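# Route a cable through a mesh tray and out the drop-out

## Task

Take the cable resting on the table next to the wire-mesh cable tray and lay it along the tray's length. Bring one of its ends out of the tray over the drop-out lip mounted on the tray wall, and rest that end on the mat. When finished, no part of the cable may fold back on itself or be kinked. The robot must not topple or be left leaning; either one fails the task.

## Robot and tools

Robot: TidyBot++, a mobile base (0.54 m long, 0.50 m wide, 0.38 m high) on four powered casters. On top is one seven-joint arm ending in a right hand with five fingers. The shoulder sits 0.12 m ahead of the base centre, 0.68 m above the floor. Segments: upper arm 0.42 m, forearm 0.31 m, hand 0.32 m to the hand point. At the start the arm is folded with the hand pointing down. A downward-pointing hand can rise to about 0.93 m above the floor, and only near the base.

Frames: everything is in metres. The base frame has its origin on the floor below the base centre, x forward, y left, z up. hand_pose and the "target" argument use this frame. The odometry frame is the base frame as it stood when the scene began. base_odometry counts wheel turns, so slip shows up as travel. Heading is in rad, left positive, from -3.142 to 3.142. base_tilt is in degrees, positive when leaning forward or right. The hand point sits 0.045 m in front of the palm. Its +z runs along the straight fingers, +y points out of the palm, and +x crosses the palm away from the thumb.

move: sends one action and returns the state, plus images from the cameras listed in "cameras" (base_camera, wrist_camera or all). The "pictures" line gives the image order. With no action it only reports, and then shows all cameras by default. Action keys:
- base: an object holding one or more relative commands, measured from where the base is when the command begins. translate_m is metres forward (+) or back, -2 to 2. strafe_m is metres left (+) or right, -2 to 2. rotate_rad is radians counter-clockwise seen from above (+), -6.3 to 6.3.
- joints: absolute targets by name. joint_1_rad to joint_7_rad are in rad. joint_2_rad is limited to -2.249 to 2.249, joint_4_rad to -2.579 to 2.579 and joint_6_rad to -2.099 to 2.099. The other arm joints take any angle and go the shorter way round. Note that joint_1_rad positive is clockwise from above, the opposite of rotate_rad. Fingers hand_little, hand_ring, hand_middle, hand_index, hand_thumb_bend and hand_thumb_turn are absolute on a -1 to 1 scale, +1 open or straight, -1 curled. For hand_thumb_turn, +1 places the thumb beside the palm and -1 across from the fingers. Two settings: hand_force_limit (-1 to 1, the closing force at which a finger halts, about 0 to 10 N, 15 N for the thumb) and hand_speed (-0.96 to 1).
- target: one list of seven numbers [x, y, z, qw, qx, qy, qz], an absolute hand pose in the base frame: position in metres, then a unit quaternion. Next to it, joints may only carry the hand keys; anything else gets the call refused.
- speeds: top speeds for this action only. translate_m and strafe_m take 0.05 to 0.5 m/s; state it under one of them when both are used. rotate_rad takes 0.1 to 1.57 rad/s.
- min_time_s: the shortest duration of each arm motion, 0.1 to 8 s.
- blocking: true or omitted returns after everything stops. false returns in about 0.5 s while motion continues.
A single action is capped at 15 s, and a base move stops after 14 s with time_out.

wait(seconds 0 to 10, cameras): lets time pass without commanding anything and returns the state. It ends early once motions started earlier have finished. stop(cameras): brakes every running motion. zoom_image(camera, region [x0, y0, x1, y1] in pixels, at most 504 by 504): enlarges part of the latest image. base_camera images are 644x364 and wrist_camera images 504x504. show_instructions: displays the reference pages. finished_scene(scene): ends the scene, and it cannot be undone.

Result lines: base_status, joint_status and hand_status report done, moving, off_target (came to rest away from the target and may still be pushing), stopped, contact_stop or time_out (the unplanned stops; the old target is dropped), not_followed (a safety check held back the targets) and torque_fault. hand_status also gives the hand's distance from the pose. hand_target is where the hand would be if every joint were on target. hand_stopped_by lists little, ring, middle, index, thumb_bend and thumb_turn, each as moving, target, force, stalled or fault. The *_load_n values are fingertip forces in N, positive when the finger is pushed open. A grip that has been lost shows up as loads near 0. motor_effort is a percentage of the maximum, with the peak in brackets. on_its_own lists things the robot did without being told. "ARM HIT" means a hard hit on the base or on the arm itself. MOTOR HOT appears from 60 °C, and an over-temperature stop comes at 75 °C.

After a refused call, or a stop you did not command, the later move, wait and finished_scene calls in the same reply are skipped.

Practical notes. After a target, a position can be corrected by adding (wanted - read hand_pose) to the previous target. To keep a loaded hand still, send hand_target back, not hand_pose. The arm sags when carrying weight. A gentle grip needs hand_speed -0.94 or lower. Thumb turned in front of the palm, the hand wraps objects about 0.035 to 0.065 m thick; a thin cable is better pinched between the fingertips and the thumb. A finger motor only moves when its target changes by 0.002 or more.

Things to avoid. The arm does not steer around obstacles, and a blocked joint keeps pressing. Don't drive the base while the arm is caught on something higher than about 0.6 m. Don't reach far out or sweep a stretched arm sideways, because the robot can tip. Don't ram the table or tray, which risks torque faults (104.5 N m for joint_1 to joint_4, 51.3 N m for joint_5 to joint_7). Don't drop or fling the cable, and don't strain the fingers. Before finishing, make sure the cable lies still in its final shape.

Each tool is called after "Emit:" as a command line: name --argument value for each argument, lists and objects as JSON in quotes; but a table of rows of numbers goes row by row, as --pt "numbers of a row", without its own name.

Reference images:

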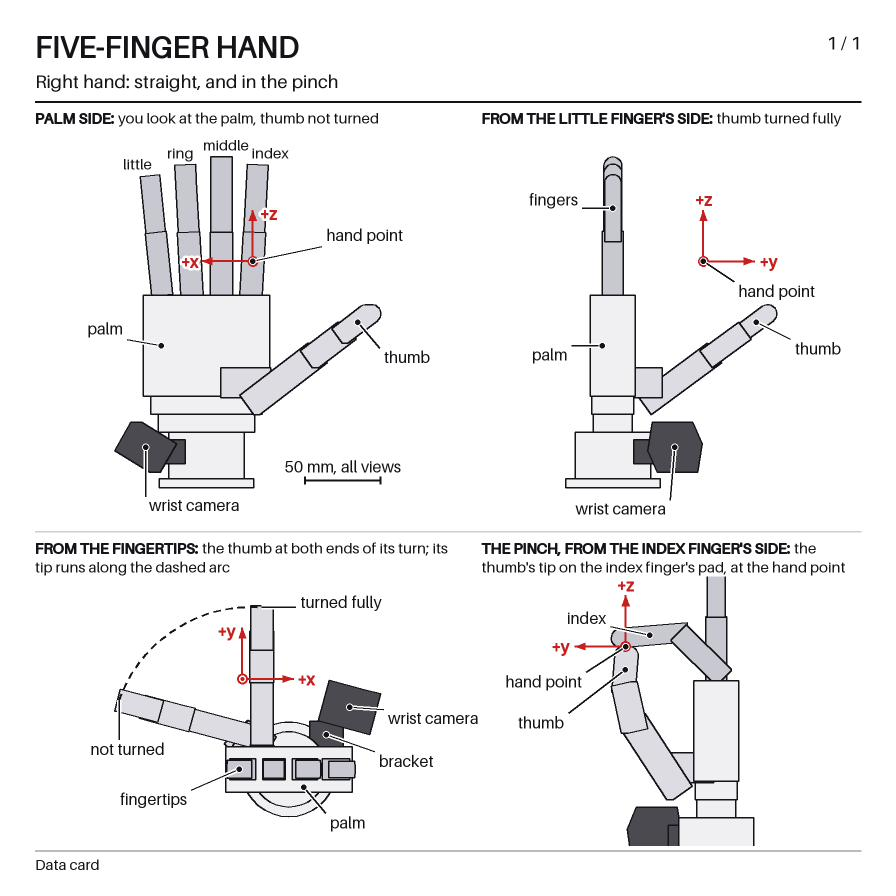

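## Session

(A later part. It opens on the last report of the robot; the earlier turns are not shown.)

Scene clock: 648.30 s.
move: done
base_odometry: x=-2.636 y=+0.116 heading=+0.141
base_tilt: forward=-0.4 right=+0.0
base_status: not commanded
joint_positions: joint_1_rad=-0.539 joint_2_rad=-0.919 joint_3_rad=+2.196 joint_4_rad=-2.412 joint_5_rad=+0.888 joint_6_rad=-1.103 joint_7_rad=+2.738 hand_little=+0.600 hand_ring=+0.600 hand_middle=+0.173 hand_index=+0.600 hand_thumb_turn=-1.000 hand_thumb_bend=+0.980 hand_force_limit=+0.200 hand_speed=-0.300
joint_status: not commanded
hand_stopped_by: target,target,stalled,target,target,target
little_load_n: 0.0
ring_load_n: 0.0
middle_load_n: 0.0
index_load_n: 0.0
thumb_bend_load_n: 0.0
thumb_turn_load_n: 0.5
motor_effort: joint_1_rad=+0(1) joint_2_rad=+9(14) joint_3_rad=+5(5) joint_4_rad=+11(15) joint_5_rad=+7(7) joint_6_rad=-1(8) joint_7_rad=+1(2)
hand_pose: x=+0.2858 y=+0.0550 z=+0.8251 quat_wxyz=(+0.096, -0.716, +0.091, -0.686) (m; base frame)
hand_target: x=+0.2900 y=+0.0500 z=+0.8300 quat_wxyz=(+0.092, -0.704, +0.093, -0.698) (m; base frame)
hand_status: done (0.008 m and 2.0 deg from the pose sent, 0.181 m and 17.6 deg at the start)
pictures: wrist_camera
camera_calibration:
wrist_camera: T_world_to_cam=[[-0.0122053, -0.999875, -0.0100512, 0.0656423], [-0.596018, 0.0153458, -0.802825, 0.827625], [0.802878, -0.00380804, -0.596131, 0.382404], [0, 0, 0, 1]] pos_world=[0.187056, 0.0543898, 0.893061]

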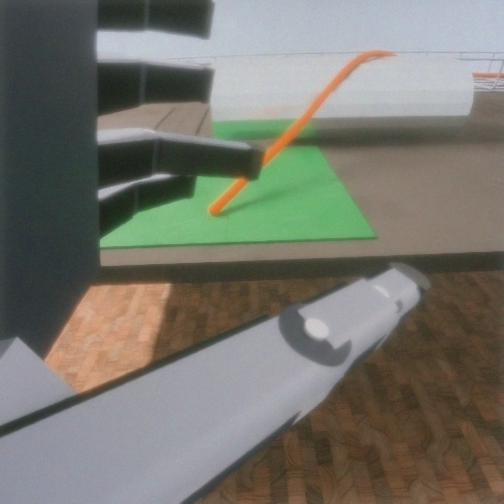

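Emit:
zoom_image --camera "wrist_camera" --region '[160, 40, 400, 250]'

Scaled by 2.100 from the camera's 504x504 image, which has a finer 720x720 frame.

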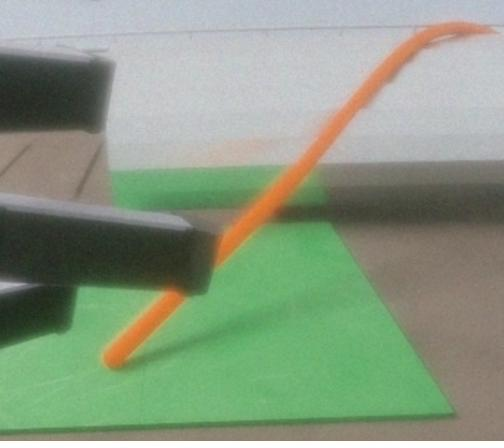

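Emit:
finished_scene --scene 1

The scene is finished: the task was done.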